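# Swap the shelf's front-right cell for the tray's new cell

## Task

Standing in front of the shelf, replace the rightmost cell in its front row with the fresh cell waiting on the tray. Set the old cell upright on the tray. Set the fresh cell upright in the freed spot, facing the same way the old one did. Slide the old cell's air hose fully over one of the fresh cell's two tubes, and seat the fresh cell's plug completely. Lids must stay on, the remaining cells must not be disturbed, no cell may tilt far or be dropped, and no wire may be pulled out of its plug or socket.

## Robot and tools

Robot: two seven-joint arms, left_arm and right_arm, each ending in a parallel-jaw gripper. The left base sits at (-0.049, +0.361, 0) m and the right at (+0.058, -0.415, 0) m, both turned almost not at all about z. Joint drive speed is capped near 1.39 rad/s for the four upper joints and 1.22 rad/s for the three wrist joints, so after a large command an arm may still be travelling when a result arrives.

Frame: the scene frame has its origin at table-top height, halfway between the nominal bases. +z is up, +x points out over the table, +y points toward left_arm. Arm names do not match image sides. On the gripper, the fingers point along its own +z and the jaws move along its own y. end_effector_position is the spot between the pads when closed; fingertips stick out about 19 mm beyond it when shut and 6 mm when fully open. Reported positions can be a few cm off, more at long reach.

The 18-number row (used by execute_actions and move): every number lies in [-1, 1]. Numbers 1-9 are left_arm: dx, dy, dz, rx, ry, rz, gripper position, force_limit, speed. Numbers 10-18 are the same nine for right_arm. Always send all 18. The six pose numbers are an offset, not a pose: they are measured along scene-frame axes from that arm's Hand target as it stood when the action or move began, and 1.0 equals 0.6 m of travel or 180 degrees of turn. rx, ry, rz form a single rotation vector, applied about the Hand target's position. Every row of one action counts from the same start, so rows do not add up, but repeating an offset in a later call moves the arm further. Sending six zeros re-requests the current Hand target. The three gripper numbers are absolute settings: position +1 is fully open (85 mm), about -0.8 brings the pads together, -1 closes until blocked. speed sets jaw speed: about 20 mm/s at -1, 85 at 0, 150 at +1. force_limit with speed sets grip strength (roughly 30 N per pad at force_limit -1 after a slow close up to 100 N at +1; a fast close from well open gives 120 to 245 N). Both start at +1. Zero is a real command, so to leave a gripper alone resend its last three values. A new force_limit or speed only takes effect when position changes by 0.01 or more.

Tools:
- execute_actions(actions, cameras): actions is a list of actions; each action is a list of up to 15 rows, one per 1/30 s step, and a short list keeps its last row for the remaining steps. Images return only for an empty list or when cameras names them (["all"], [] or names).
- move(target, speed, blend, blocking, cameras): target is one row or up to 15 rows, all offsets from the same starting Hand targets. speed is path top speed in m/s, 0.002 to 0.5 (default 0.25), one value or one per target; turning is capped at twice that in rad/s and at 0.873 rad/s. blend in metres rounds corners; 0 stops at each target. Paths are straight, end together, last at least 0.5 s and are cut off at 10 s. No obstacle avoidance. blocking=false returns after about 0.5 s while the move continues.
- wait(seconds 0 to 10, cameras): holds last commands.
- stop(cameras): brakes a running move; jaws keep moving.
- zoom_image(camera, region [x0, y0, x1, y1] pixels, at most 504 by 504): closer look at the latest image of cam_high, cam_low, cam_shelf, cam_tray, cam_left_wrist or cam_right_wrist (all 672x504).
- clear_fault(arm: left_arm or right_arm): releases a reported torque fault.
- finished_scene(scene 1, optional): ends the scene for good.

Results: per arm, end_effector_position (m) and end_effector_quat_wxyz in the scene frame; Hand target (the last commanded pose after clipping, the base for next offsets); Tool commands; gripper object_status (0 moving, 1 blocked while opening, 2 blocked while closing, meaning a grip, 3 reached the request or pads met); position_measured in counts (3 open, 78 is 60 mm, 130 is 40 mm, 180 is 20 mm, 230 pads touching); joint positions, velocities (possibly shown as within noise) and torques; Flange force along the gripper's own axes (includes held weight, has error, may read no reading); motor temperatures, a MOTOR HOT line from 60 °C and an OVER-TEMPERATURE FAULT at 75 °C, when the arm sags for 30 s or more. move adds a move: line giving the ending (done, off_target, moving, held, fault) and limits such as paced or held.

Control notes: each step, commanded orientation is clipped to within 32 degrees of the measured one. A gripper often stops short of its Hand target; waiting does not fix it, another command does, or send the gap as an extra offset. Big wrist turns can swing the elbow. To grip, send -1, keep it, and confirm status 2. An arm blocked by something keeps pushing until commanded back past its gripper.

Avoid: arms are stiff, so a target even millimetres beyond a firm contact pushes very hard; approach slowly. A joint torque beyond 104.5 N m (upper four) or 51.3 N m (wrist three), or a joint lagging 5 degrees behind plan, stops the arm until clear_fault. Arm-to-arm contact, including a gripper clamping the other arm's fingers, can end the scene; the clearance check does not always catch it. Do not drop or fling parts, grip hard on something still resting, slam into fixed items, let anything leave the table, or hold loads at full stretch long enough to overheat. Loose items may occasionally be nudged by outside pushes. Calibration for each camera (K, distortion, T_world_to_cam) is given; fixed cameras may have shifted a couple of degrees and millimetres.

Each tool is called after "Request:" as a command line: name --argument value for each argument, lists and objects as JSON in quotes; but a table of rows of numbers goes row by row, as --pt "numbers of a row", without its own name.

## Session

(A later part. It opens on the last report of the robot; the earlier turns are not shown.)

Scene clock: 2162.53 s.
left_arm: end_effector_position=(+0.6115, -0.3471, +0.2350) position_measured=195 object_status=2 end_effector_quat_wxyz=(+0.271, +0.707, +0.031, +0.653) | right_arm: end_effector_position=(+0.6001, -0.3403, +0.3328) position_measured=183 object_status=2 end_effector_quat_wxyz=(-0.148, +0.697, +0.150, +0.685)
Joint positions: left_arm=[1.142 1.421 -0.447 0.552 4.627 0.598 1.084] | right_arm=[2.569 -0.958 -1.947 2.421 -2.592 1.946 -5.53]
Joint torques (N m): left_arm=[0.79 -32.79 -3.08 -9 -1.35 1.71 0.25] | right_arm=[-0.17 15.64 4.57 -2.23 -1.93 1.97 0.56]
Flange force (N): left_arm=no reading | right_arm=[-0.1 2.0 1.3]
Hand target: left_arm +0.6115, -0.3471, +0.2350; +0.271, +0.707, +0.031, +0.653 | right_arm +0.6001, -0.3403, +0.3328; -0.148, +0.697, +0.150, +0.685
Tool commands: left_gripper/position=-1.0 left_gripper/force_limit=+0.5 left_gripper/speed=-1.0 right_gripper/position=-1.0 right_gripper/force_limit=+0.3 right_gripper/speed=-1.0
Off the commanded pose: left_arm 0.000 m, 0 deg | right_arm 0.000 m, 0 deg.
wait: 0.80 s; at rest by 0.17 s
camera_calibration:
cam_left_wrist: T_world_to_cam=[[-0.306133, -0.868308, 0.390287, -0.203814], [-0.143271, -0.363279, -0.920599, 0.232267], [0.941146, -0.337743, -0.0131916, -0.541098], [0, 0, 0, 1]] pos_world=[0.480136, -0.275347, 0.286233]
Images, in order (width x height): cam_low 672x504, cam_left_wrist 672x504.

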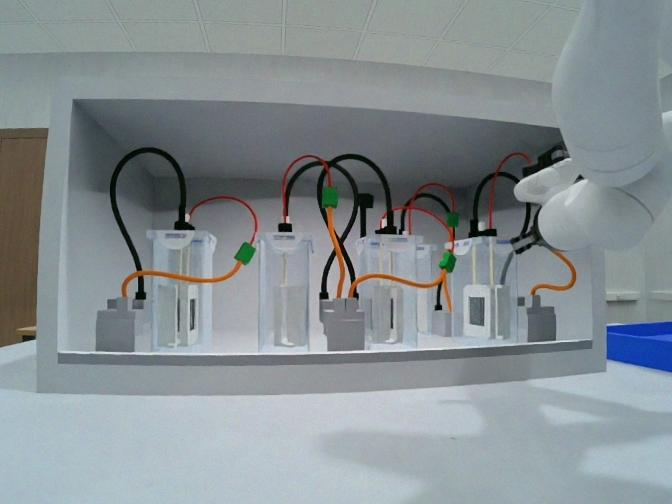

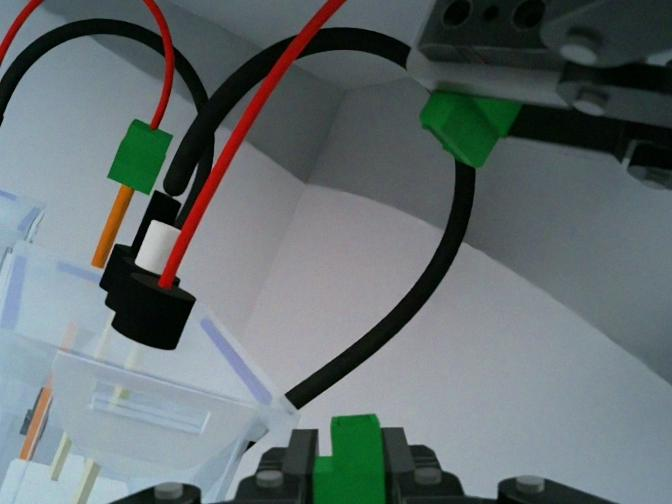

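Request:
move --target '[-0.019,0.0035,0,0.105,-0.0967,-0.246,-1,0.5,-1,0,0,0,0,0,0,-1,0.3,-1]' --speed 0.15 --cameras '["cam_left_wrist","cam_low","cam_high","cam_right_wrist","cam_shelf"]'

Request:
zoom_image --camera "cam_left_wrist" --region '[200, 130, 480, 504]'

Request:
zoom_image --camera "cam_low" --region '[480, 140, 600, 280]'

Scene clock: 2191.50 s.
left_arm: end_effector_position=(+0.6001, -0.3450, +0.2350) position_measured=195 object_status=2 end_effector_quat_wxyz=(+0.380, +0.596, -0.380, +0.597) | right_arm: end_effector_position=(+0.6001, -0.3403, +0.3328) position_measured=183 object_status=2 end_effector_quat_wxyz=(-0.148, +0.697, +0.150, +0.685)
Joint positions: left_arm=[0.91 1.344 -0.625 0.84 2.675 0.879 2.535] | right_arm=[2.569 -0.958 -1.947 2.421 -2.592 1.946 -5.53]
Joint torques (N m): left_arm=[0.61 -32.32 -2.21 -7.83 1.65 1.58 0.16] | right_arm=[-0.15 15.68 4.6 -2.23 -1.95 1.97 0.58]
Flange force (N): left_arm=[-5.7 -5.1 8.6] | right_arm=[-0.2 2.0 1.3]
Hand target: left_arm +0.6001, -0.3450, +0.2350; +0.380, +0.596, -0.380, +0.597 | right_arm +0.6001, -0.3403, +0.3328; -0.148, +0.697, +0.150, +0.685
Off the commanded pose: left_arm 0.000 m, 0 deg | right_arm 0.000 m, 0 deg.
move: done
camera_calibration:
cam_left_wrist: T_world_to_cam=[[-0.901877, -0.430474, -0.0362016, 0.403193], [0.0287577, 0.0237888, -0.999303, 0.280232], [0.431035, -0.902289, -0.00907517, -0.419262], [0, 0, 0, 1]] pos_world=[0.536288, -0.211398, 0.290828]
cam_right_wrist: T_world_to_cam=[[0.41638, -0.909132, 0.0103343, -0.562304], [-0.0106818, -0.0162574, -0.999811, 0.385857], [0.909128, 0.416191, -0.0164804, -0.25427], [0, 0, 0, 1]] pos_world=[0.469418, -0.399111, 0.387404]
Images, in order (width x height): cam_high 672x504, cam_low 672x504, cam_shelf 672x504, cam_left_wrist 672x504, cam_right_wrist 672x504.

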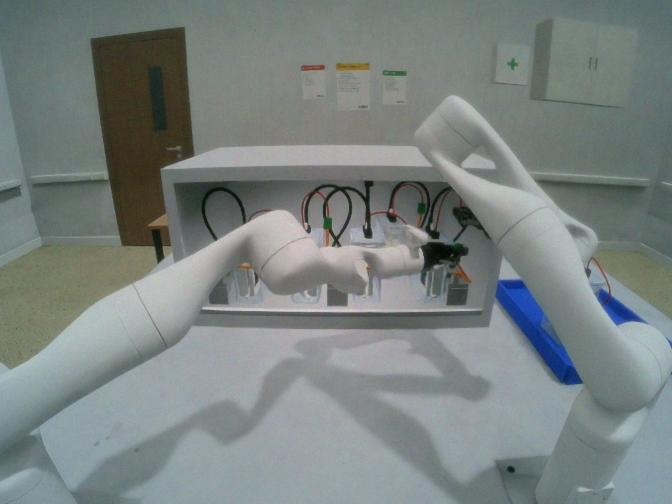

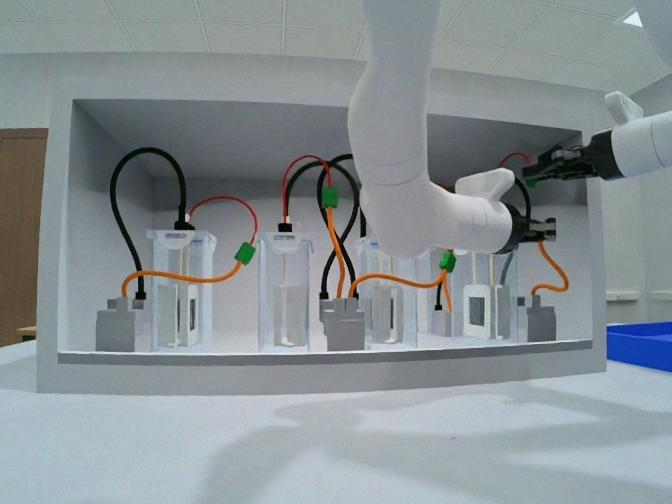

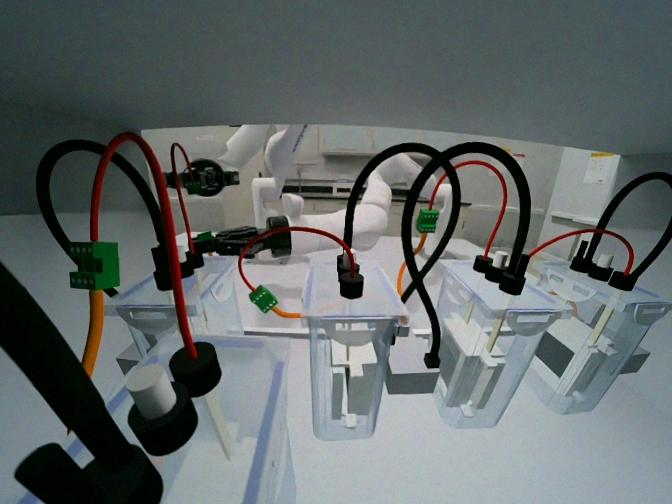

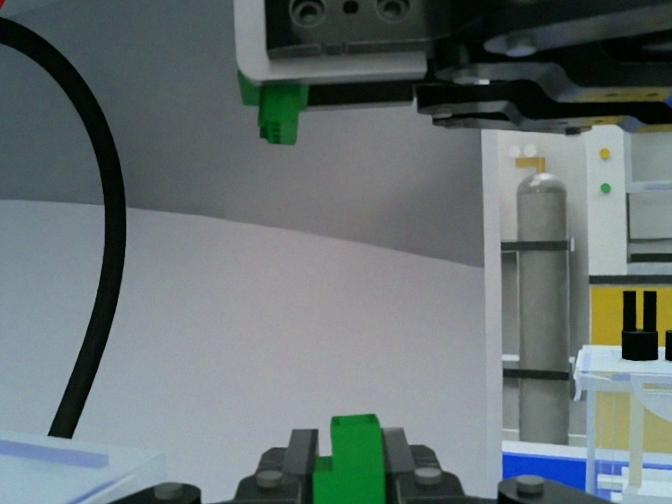

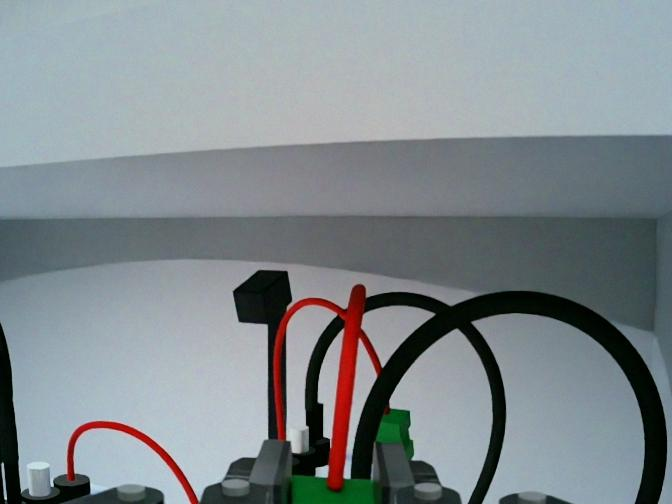

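Scaled by 1.348.

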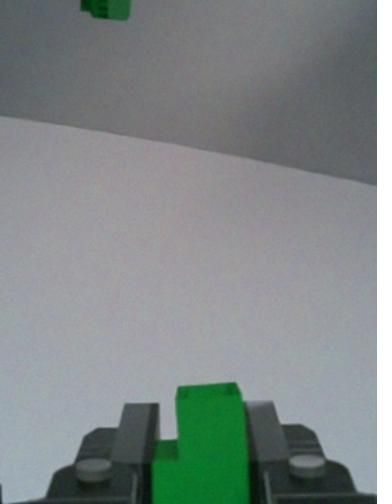

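Scaled by 3.600 from the camera's 672x504 image, which has a finer 960x720 frame.

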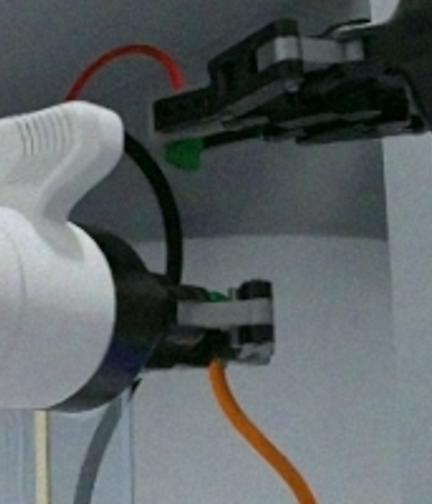

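Request:
zoom_image --camera "cam_left_wrist" --region '[215, 60, 335, 160]'

Request:
zoom_image --camera "cam_left_wrist" --region '[290, 400, 410, 500]'

Scaled by 4.200.

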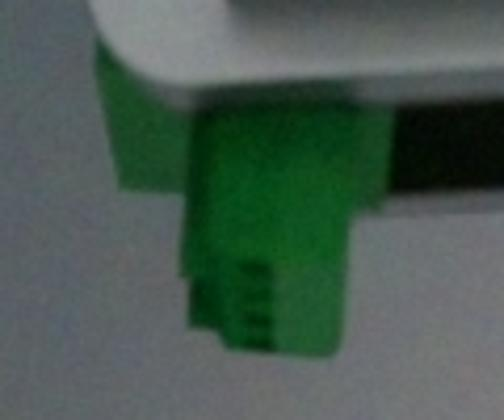

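Scaled by 4.200.

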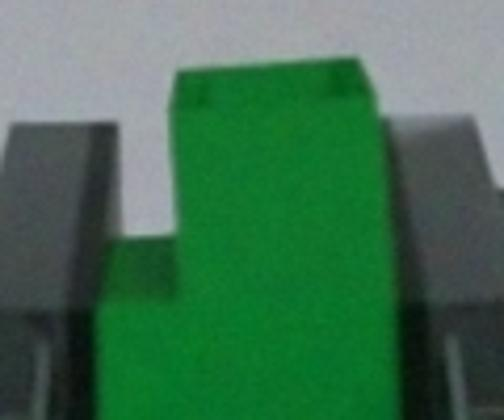

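Request:
move --target '[0.0133,0.0067,0,0,0,0,-1,0.5,-1,-0.0072,-0.0142,-0.0667,0,0,0,-1,0.3,-1]' --speed 0.06 --cameras '["cam_left_wrist","cam_low","cam_right_wrist","cam_shelf"]'

Request:
zoom_image --camera "cam_left_wrist" --region '[250, 240, 450, 500]'

Request:
zoom_image --camera "cam_shelf" --region '[130, 140, 270, 280]'

Request:
zoom_image --camera "cam_low" --region '[480, 140, 600, 280]'

Scene clock: 2232.23 s.
left_arm: end_effector_position=(+0.6080, -0.3410, +0.2350) position_measured=195 object_status=2 end_effector_quat_wxyz=(+0.380, +0.596, -0.380, +0.597) | right_arm: end_effector_position=(+0.5958, -0.3488, +0.2928) position_measured=183 object_status=2 end_effector_quat_wxyz=(-0.148, +0.697, +0.150, +0.685)
Joint positions: left_arm=[0.893 1.352 -0.627 0.815 2.662 0.876 2.552] | right_arm=[2.664 -1.073 -2.053 2.445 -2.653 2.081 -5.468]
Joint torques (N m): left_arm=[0.35 -32.38 -2.23 -7.77 1.77 1.49 0.27] | right_arm=[-0.41 16.2 4.41 -0.87 -1.62 1.67 0.49]
Flange force (N): left_arm=[-5.7 -5.0 8.7] | right_arm=[-1.4 2.9 -1.3]
Hand target: left_arm +0.6081, -0.3409, +0.2350; +0.380, +0.596, -0.380, +0.597 | right_arm +0.5958, -0.3488, +0.2928; -0.148, +0.697, +0.150, +0.685
Off the commanded pose: left_arm 0.000 m, 0 deg | right_arm 0.000 m, 0 deg.
move: done
camera_calibration:
cam_left_wrist: T_world_to_cam=[[-0.901935, -0.430355, -0.0361578, 0.412174], [0.0287214, 0.0237659, -0.999305, 0.279923], [0.430915, -0.902347, -0.00907488, -0.419047], [0, 0, 0, 1]] pos_world=[0.544288, -0.207398, 0.290828]
cam_right_wrist: T_world_to_cam=[[0.416379, -0.909132, 0.0103346, -0.567828], [-0.0105908, -0.016216, -0.999812, 0.345655], [0.909129, 0.416191, -0.0163804, -0.247518], [0, 0, 0, 1]] pos_world=[0.465118, -0.40761, 0.347404]
Images, in order (width x height): cam_low 672x504, cam_shelf 672x504, cam_left_wrist 672x504, cam_right_wrist 672x504.

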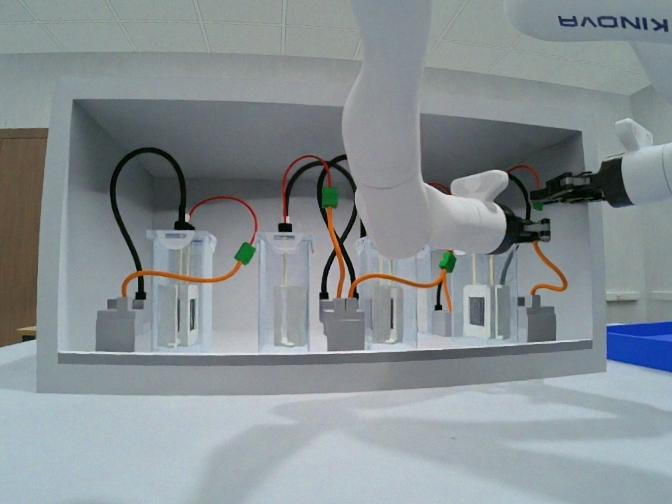

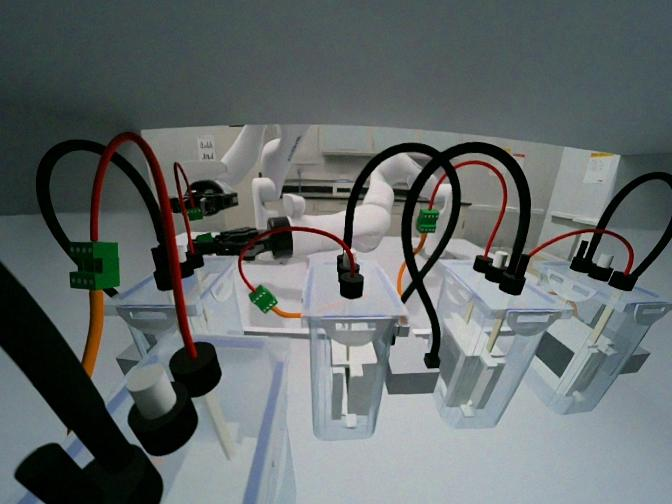

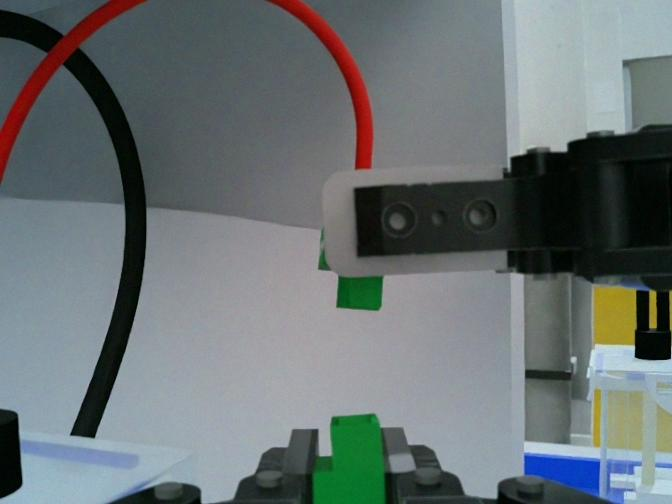

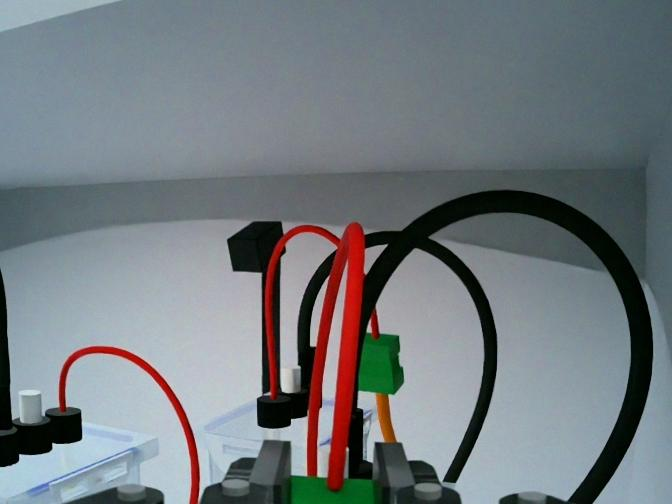

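Scaled by 1.938.

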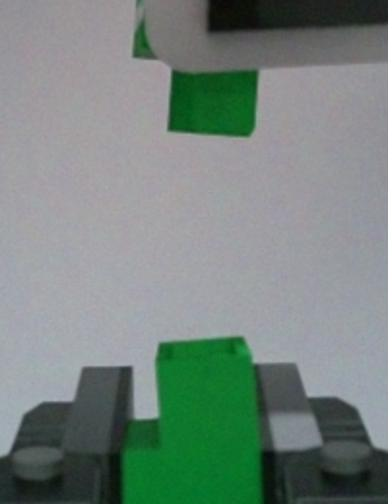

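Scaled by 3.600 from the camera's 672x504 image, which has a finer 960x720 frame.

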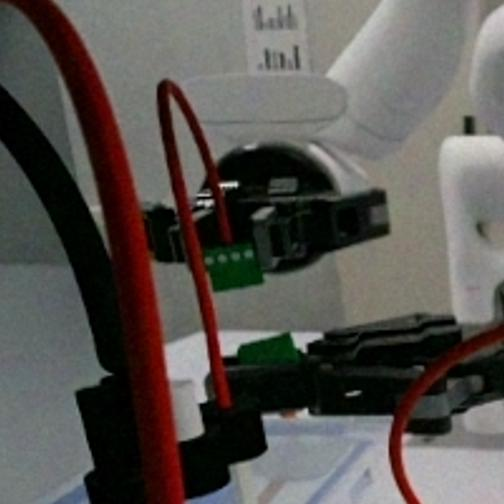

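Scaled by 3.600 from the camera's 672x504 image, which has a finer 960x720 frame.

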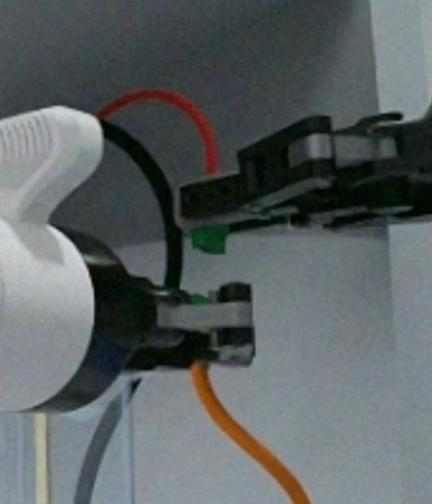

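Request:
move --target '[0,0,0,0,0,0,-1,0.5,-1,-0.0033,0.0128,-0.0317,0,0,0,-1,0.3,-1]' --speed 0.04 --cameras '["cam_left_wrist","cam_low","cam_shelf"]'

Request:
zoom_image --camera "cam_left_wrist" --region '[280, 320, 430, 500]'

Request:
zoom_image --camera "cam_shelf" --region '[150, 170, 250, 270]'

Request:
zoom_image --camera "cam_low" --region '[490, 170, 590, 260]'

Scene clock: 2298.43 s.
left_arm: end_effector_position=(+0.6080, -0.3410, +0.2350) position_measured=195 object_status=2 end_effector_quat_wxyz=(+0.380, +0.596, -0.380, +0.597) | right_arm: end_effector_position=(+0.5939, -0.3412, +0.2738) position_measured=183 object_status=2 end_effector_quat_wxyz=(-0.148, +0.697, +0.150, +0.685)
Joint positions: left_arm=[0.893 1.352 -0.627 0.815 2.662 0.876 2.552] | right_arm=[2.676 -1.105 -2.134 2.459 -2.7 2.102 -5.416]
Joint torques (N m): left_arm=[0.31 -32.36 -2.21 -7.79 1.76 1.46 0.24] | right_arm=[-0.26 16.52 4.22 -0.26 -1.57 2.08 0.76]
Flange force (N): left_arm=[-5.6 -4.8 8.5] | right_arm=[-0.5 2.8 0.6]
Hand target: left_arm +0.6080, -0.3410, +0.2350; +0.380, +0.596, -0.380, +0.597 | right_arm +0.5938, -0.3412, +0.2738; -0.148, +0.697, +0.150, +0.685
Off the commanded pose: left_arm 0.000 m, 0 deg | right_arm 0.000 m, 0 deg.
joint sent to its limit (right arm) — joint 6 (wrist pitch), upper limit. The joint targets still meet the commanded pose.
move: done
camera_calibration:
cam_left_wrist: T_world_to_cam=[[-0.901934, -0.430354, -0.0362009, 0.412186], [0.0287604, 0.0237845, -0.999303, 0.279905], [0.430915, -0.902347, -0.00907494, -0.419047], [0, 0, 0, 1]] pos_world=[0.544288, -0.207398, 0.290828]
Images, in order (width x height): cam_low 672x504, cam_shelf 672x504, cam_left_wrist 672x504.

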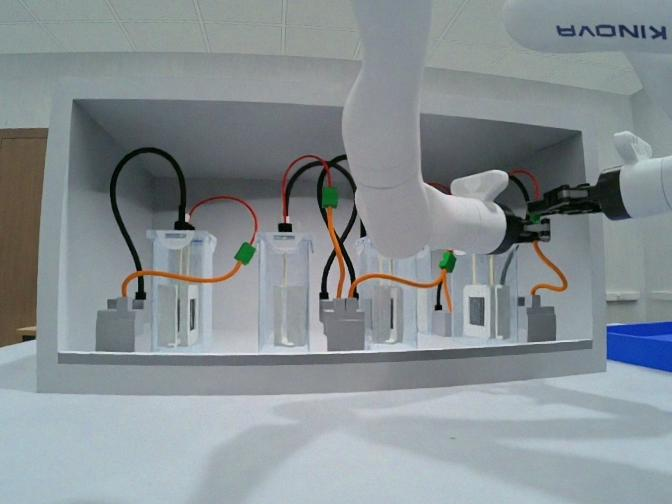

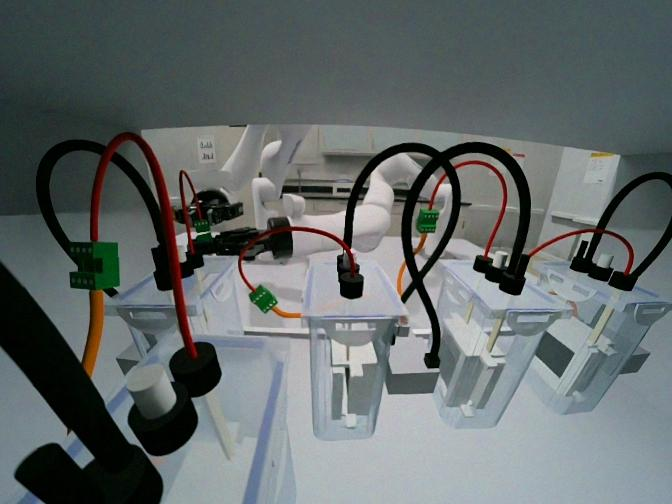

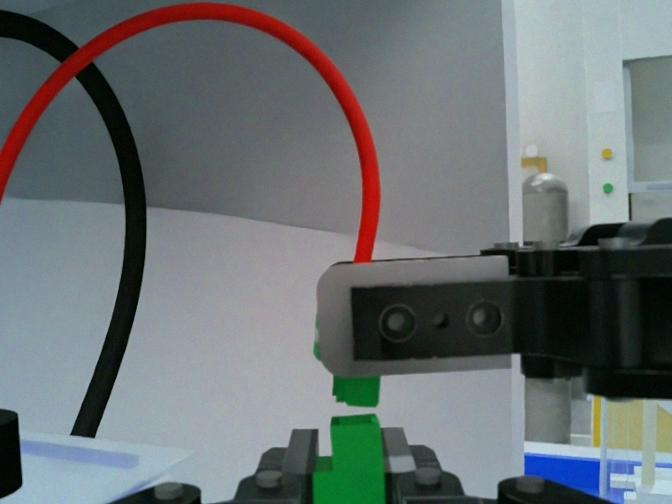

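Scaled by 2.800.

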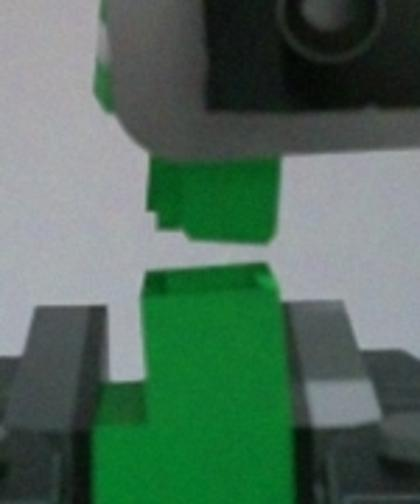

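Scaled by 5.040 from the camera's 672x504 image, which has a finer 960x720 frame.

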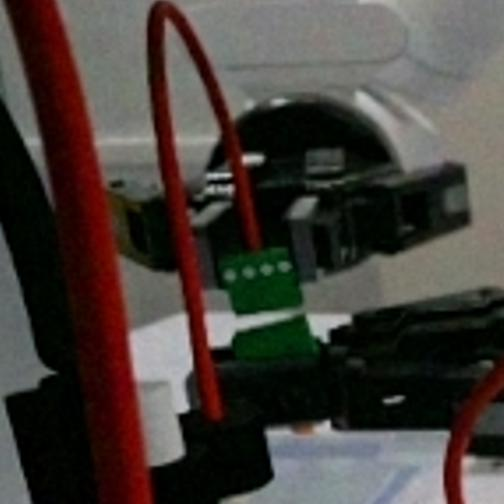

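Scaled by 5.040 from the camera's 672x504 image, which has a finer 960x720 frame.

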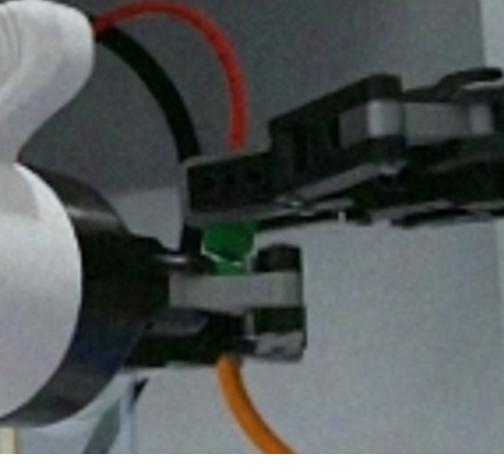

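Request:
move --target '[-0.0008,-0.0005,0.005,0,0,0,-1,0.5,-1,0,0,0,0,0,0,-1,0.3,-1]' --speed 0.02 --cameras '["cam_left_wrist","cam_low","cam_shelf"]'

Request:
zoom_image --camera "cam_left_wrist" --region '[300, 370, 410, 470]'

Request:
zoom_image --camera "cam_shelf" --region '[180, 200, 230, 250]'

Request:
zoom_image --camera "cam_low" --region '[510, 190, 560, 240]'

Scene clock: 2323.87 s.
left_arm: end_effector_position=(+0.6076, -0.3413, +0.2380) position_measured=195 object_status=2 end_effector_quat_wxyz=(+0.380, +0.596, -0.380, +0.597) | right_arm: end_effector_position=(+0.5938, -0.3412, +0.2738) position_measured=183 object_status=2 end_effector_quat_wxyz=(-0.148, +0.697, +0.150, +0.685)
Joint positions: left_arm=[0.894 1.347 -0.627 0.818 2.659 0.875 2.555] | right_arm=[2.676 -1.105 -2.134 2.459 -2.7 2.102 -5.415]
Joint torques (N m): left_arm=[0.33 -32.46 -2.22 -7.87 1.79 1.5 0.28] | right_arm=[-0.24 16.49 4.09 -0.37 -1.5 2.1 0.65]
Flange force (N): left_arm=[-5.7 -4.8 8.5] | right_arm=[-0.3 2.5 0.3]
Hand target: left_arm +0.6076, -0.3413, +0.2380; +0.380, +0.596, -0.380, +0.597 | right_arm +0.5938, -0.3412, +0.2738; -0.148, +0.697, +0.150, +0.685
Off the commanded pose: left_arm 0.000 m, 0 deg | right_arm 0.000 m, 0 deg.
move: done
camera_calibration:
cam_left_wrist: T_world_to_cam=[[-0.901934, -0.430354, -0.0362009, 0.411711], [0.0287604, 0.0237845, -0.999303, 0.282824], [0.430915, -0.902347, -0.00907494, -0.419076], [0, 0, 0, 1]] pos_world=[0.543788, -0.207698, 0.293728]
Images, in order (width x height): cam_low 672x504, cam_shelf 672x504, cam_left_wrist 672x504.

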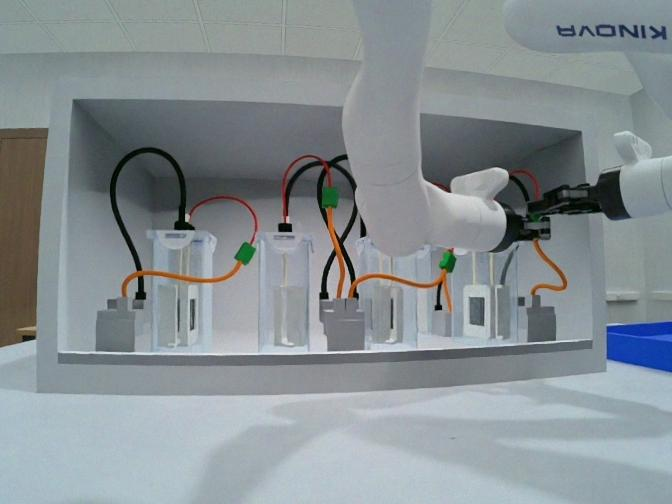

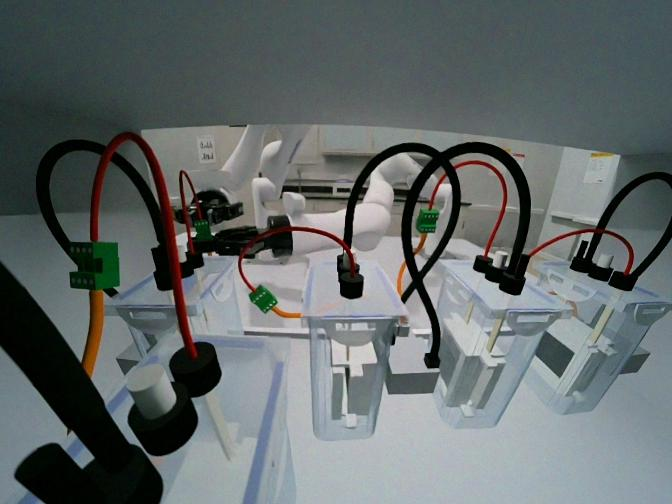

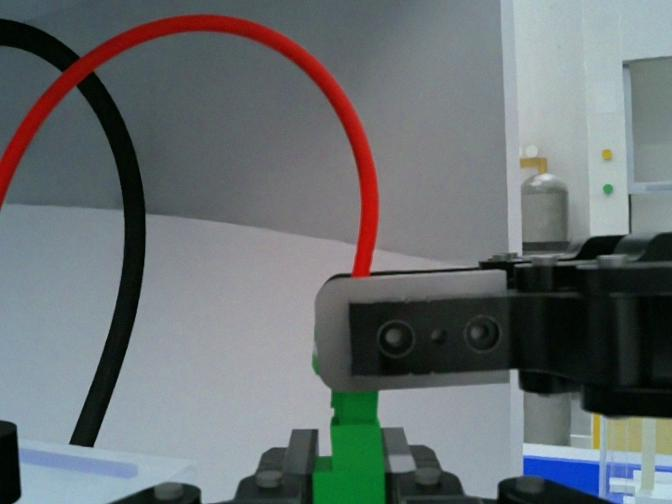

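Scaled by 4.582.

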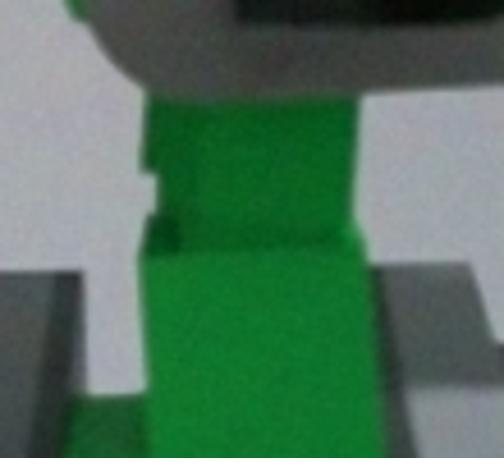

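Scaled by 10.080 from the camera's 672x504 image, which has a finer 960x720 frame.

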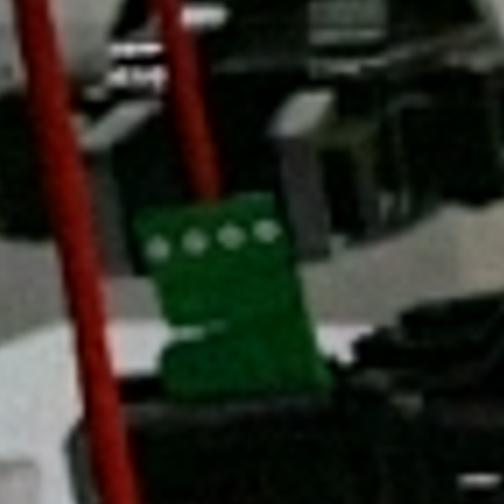

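Scaled by 10.080 from the camera's 672x504 image, which has a finer 960x720 frame.

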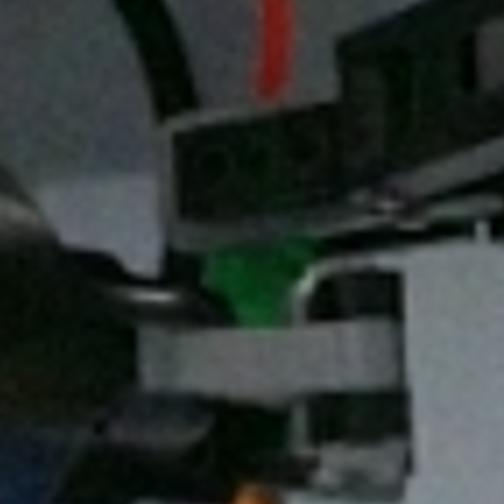

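Request:
move --target '[0,0,0.005,0,0,0,-1,0.5,-1,0,0,0,0,0,0,-1,0.3,-1]' --speed 0.015 --cameras '["cam_left_wrist","cam_shelf"]'

Request:
zoom_image --camera "cam_left_wrist" --region '[300, 370, 410, 470]'

Request:
zoom_image --camera "cam_shelf" --region '[180, 200, 230, 250]'

Scene clock: 2335.37 s.
left_arm: end_effector_position=(+0.6076, -0.3412, +0.2409) position_measured=195 object_status=2 end_effector_quat_wxyz=(+0.380, +0.596, -0.380, +0.597) | right_arm: end_effector_position=(+0.5938, -0.3412, +0.2739) position_measured=183 object_status=2 end_effector_quat_wxyz=(-0.148, +0.697, +0.150, +0.685)
Joint positions: left_arm=[0.895 1.342 -0.628 0.819 2.655 0.873 2.559] | right_arm=[2.676 -1.105 -2.135 2.459 -2.7 2.102 -5.415]
Joint torques (N m): left_arm=[-0.46 -41.31 -2.77 -11.55 3.53 2.71 0.27] | right_arm=[-0.08 11.91 2.86 1.17 -0.11 0.04 0.66]
Flange force (N): left_arm=[-15.4 -4.4 9.4] | right_arm=[8.7 2.5 1.3]
Hand target: left_arm +0.6076, -0.3413, +0.2410; +0.380, +0.596, -0.380, +0.597 | right_arm +0.5938, -0.3412, +0.2738; -0.148, +0.697, +0.150, +0.685
Off the commanded pose: left_arm 0.000 m, 0 deg | right_arm 0.000 m, 0 deg.
move: done
camera_calibration:
cam_left_wrist: T_world_to_cam=[[-0.901938, -0.430352, -0.0361107, 0.411795], [0.0286359, 0.0238357, -0.999306, 0.285901], [0.430914, -0.902346, -0.0091748, -0.419019], [0, 0, 0, 1]] pos_world=[0.543788, -0.207698, 0.296729]
Images, in order (width x height): cam_shelf 672x504, cam_left_wrist 672x504.

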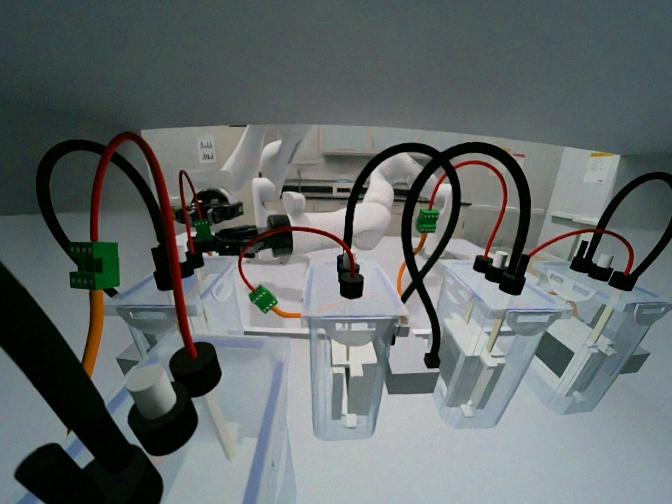

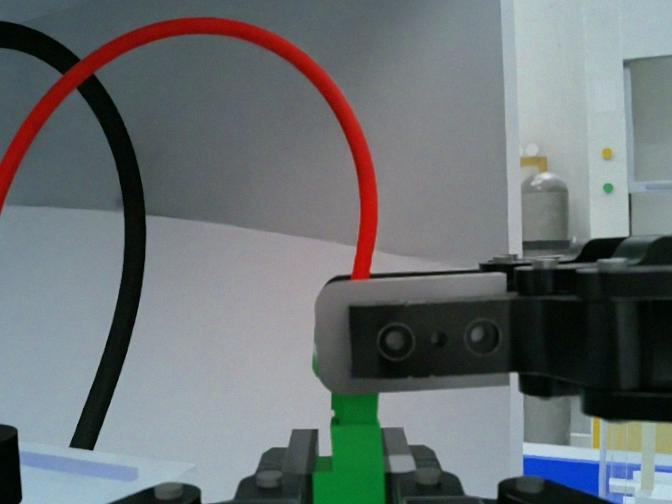

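Scaled by 4.582.

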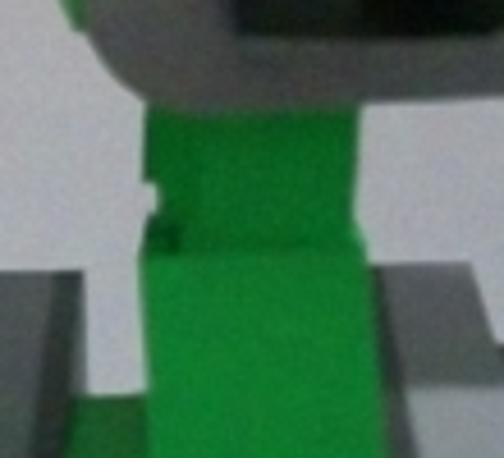

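Scaled by 10.080 from the camera's 672x504 image, which has a finer 960x720 frame.

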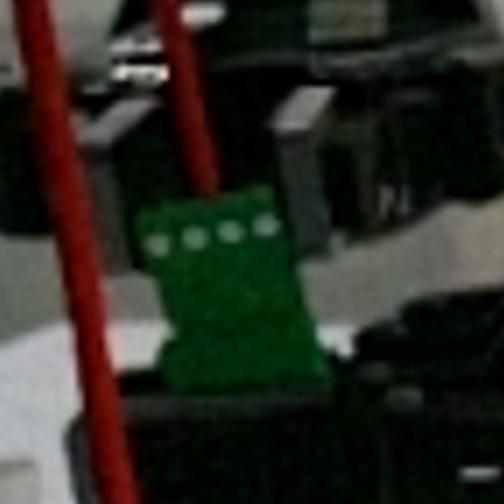

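Request:
wait --seconds 0.3 --cameras '["cam_left_wrist","cam_shelf"]'

Request:
zoom_image --camera "cam_left_wrist" --region '[300, 370, 410, 470]'

Scene clock: 2345.90 s.
left_arm: end_effector_position=(+0.6076, -0.3413, +0.2410) position_measured=195 object_status=2 end_effector_quat_wxyz=(+0.380, +0.596, -0.380, +0.597) | right_arm: end_effector_position=(+0.5938, -0.3412, +0.2738) position_measured=183 object_status=2 end_effector_quat_wxyz=(-0.148, +0.697, +0.150, +0.685)
Joint positions: left_arm=[0.895 1.342 -0.628 0.819 2.655 0.873 2.559] | right_arm=[2.676 -1.105 -2.135 2.459 -2.7 2.102 -5.415]
Joint torques (N m): left_arm=[-0.48 -41.72 -2.79 -11.77 3.65 2.76 0.31] | right_arm=[-0.04 11.63 2.75 1.18 0 -0.08 0.7]
Motor temperatures (°C): left_arm=[28 41 25 30 35 34 45] | right_arm=[30 36 27 26 36 38 41]
Flange force (N): left_arm=[-15.8 -4.2 9.2] | right_arm=[9.3 2.3 1.3]
Hand target: left_arm +0.6076, -0.3413, +0.2410; +0.380, +0.596, -0.380, +0.597 | right_arm +0.5938, -0.3412, +0.2738; -0.148, +0.697, +0.150, +0.685
Tool commands: left_gripper/position=-1.0 left_gripper/force_limit=+0.5 left_gripper/speed=-1.0 right_gripper/position=-1.0 right_gripper/force_limit=+0.3 right_gripper/speed=-1.0
Off the commanded pose: left_arm 0.000 m, 0 deg | right_arm 0.000 m, 0 deg.
wait: 0.30 s; at rest from the start
camera_calibration:
cam_left_wrist: T_world_to_cam=[[-0.901931, -0.430352, -0.036291, 0.411849], [0.0288416, 0.0238234, -0.9993, 0.285885], [0.430915, -0.902347, -0.00907506, -0.419048], [0, 0, 0, 1]] pos_world=[0.543788, -0.207698, 0.296828]
Images, in order (width x height): cam_shelf 672x504, cam_left_wrist 672x504.

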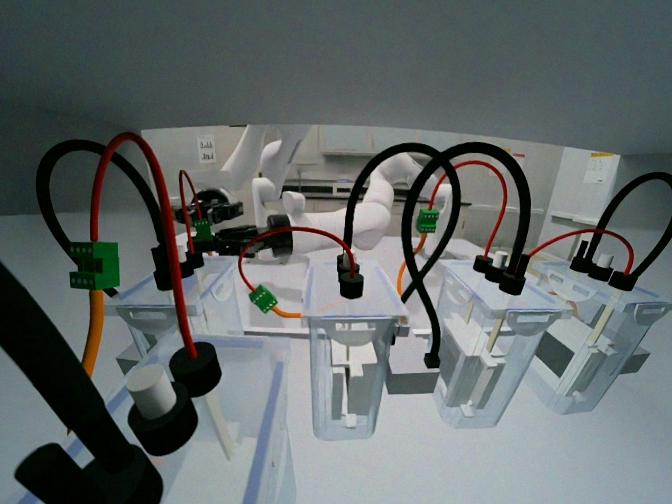

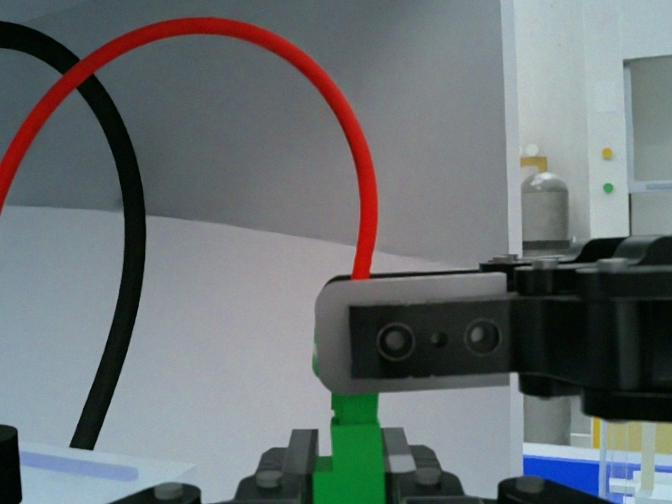

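Scaled by 4.582.

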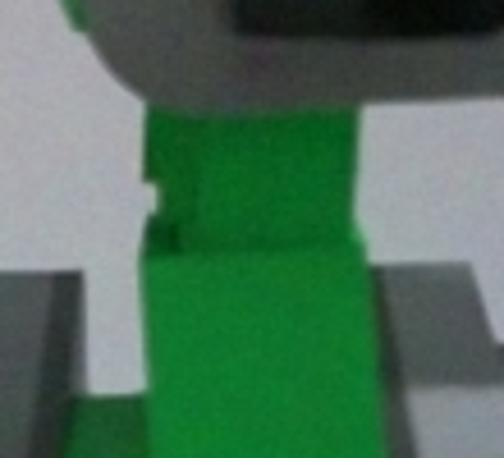

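Request:
move --target '[0,0,0.005,0,0,0,-1,0.5,-1,0,0,0,0,0,0,-1,0.3,-1]' --speed 0.015 --cameras '["cam_left_wrist","cam_shelf"]'

Request:
zoom_image --camera "cam_left_wrist" --region '[300, 370, 410, 470]'

Request:
zoom_image --camera "cam_shelf" --region '[180, 200, 230, 250]'

Scene clock: 2362.20 s.
left_arm: end_effector_position=(+0.6076, -0.3412, +0.2439) position_measured=195 object_status=2 end_effector_quat_wxyz=(+0.380, +0.596, -0.380, +0.597) | right_arm: end_effector_position=(+0.5938, -0.3412, +0.2738) position_measured=183 object_status=2 end_effector_quat_wxyz=(-0.148, +0.697, +0.150, +0.685)
Joint positions: left_arm=[0.895 1.338 -0.629 0.821 2.651 0.872 2.563] | right_arm=[2.676 -1.105 -2.135 2.459 -2.7 2.102 -5.415]
Joint torques (N m): left_arm=[-1.09 -51.25 -3.31 -15.92 5.39 4.3 0.39] | right_arm=[0.33 6.77 1.2 2.93 1.65 -2.34 0.8]
Flange force (N): left_arm=[-26.3 -3.4 9.9] | right_arm=[19.3 2.1 3.1]
Hand target: left_arm +0.6076, -0.3413, +0.2440; +0.380, +0.596, -0.380, +0.597 | right_arm +0.5938, -0.3412, +0.2738; -0.148, +0.697, +0.150, +0.685
Off the commanded pose: left_arm 0.000 m, 0 deg | right_arm 0.000 m, 0 deg.
move: done
camera_calibration:
cam_left_wrist: T_world_to_cam=[[-0.901938, -0.430352, -0.0361107, 0.411994], [0.0286359, 0.0238357, -0.999306, 0.288896], [0.430914, -0.902346, -0.0091748, -0.419034], [0, 0, 0, 1]] pos_world=[0.543888, -0.207698, 0.299729]
Images, in order (width x height): cam_shelf 672x504, cam_left_wrist 672x504.

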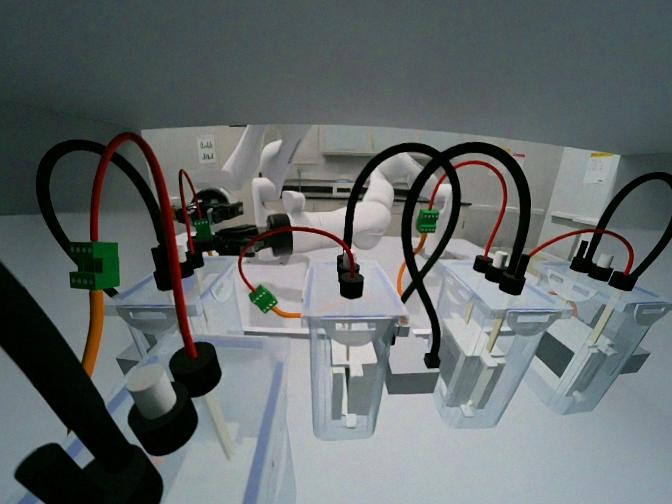

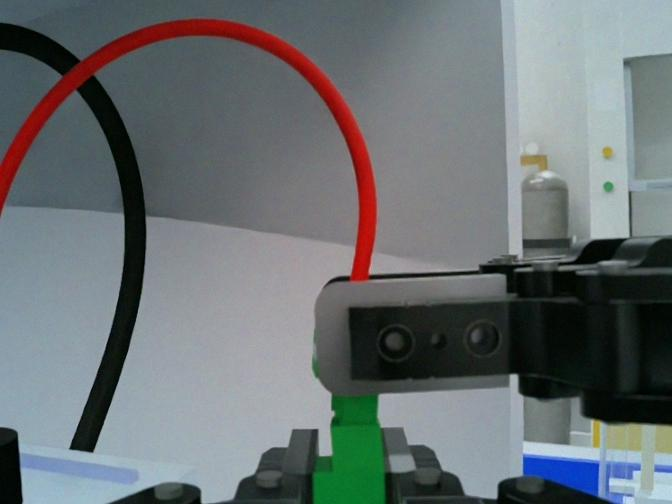

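Scaled by 4.582.

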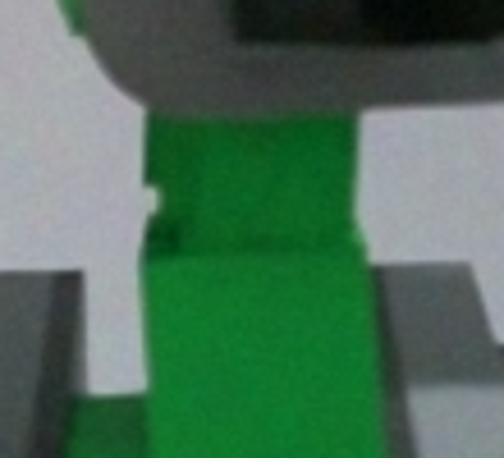

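Scaled by 10.080 from the camera's 672x504 image, which has a finer 960x720 frame.

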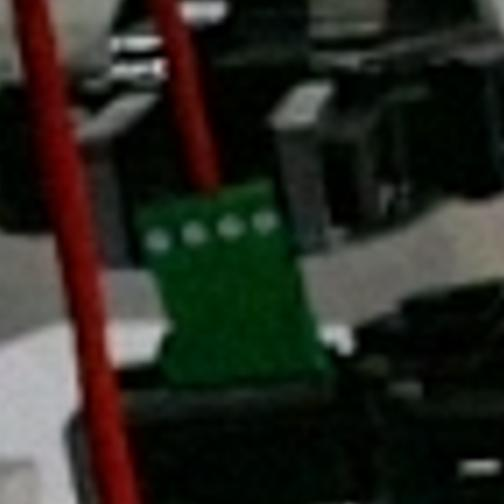

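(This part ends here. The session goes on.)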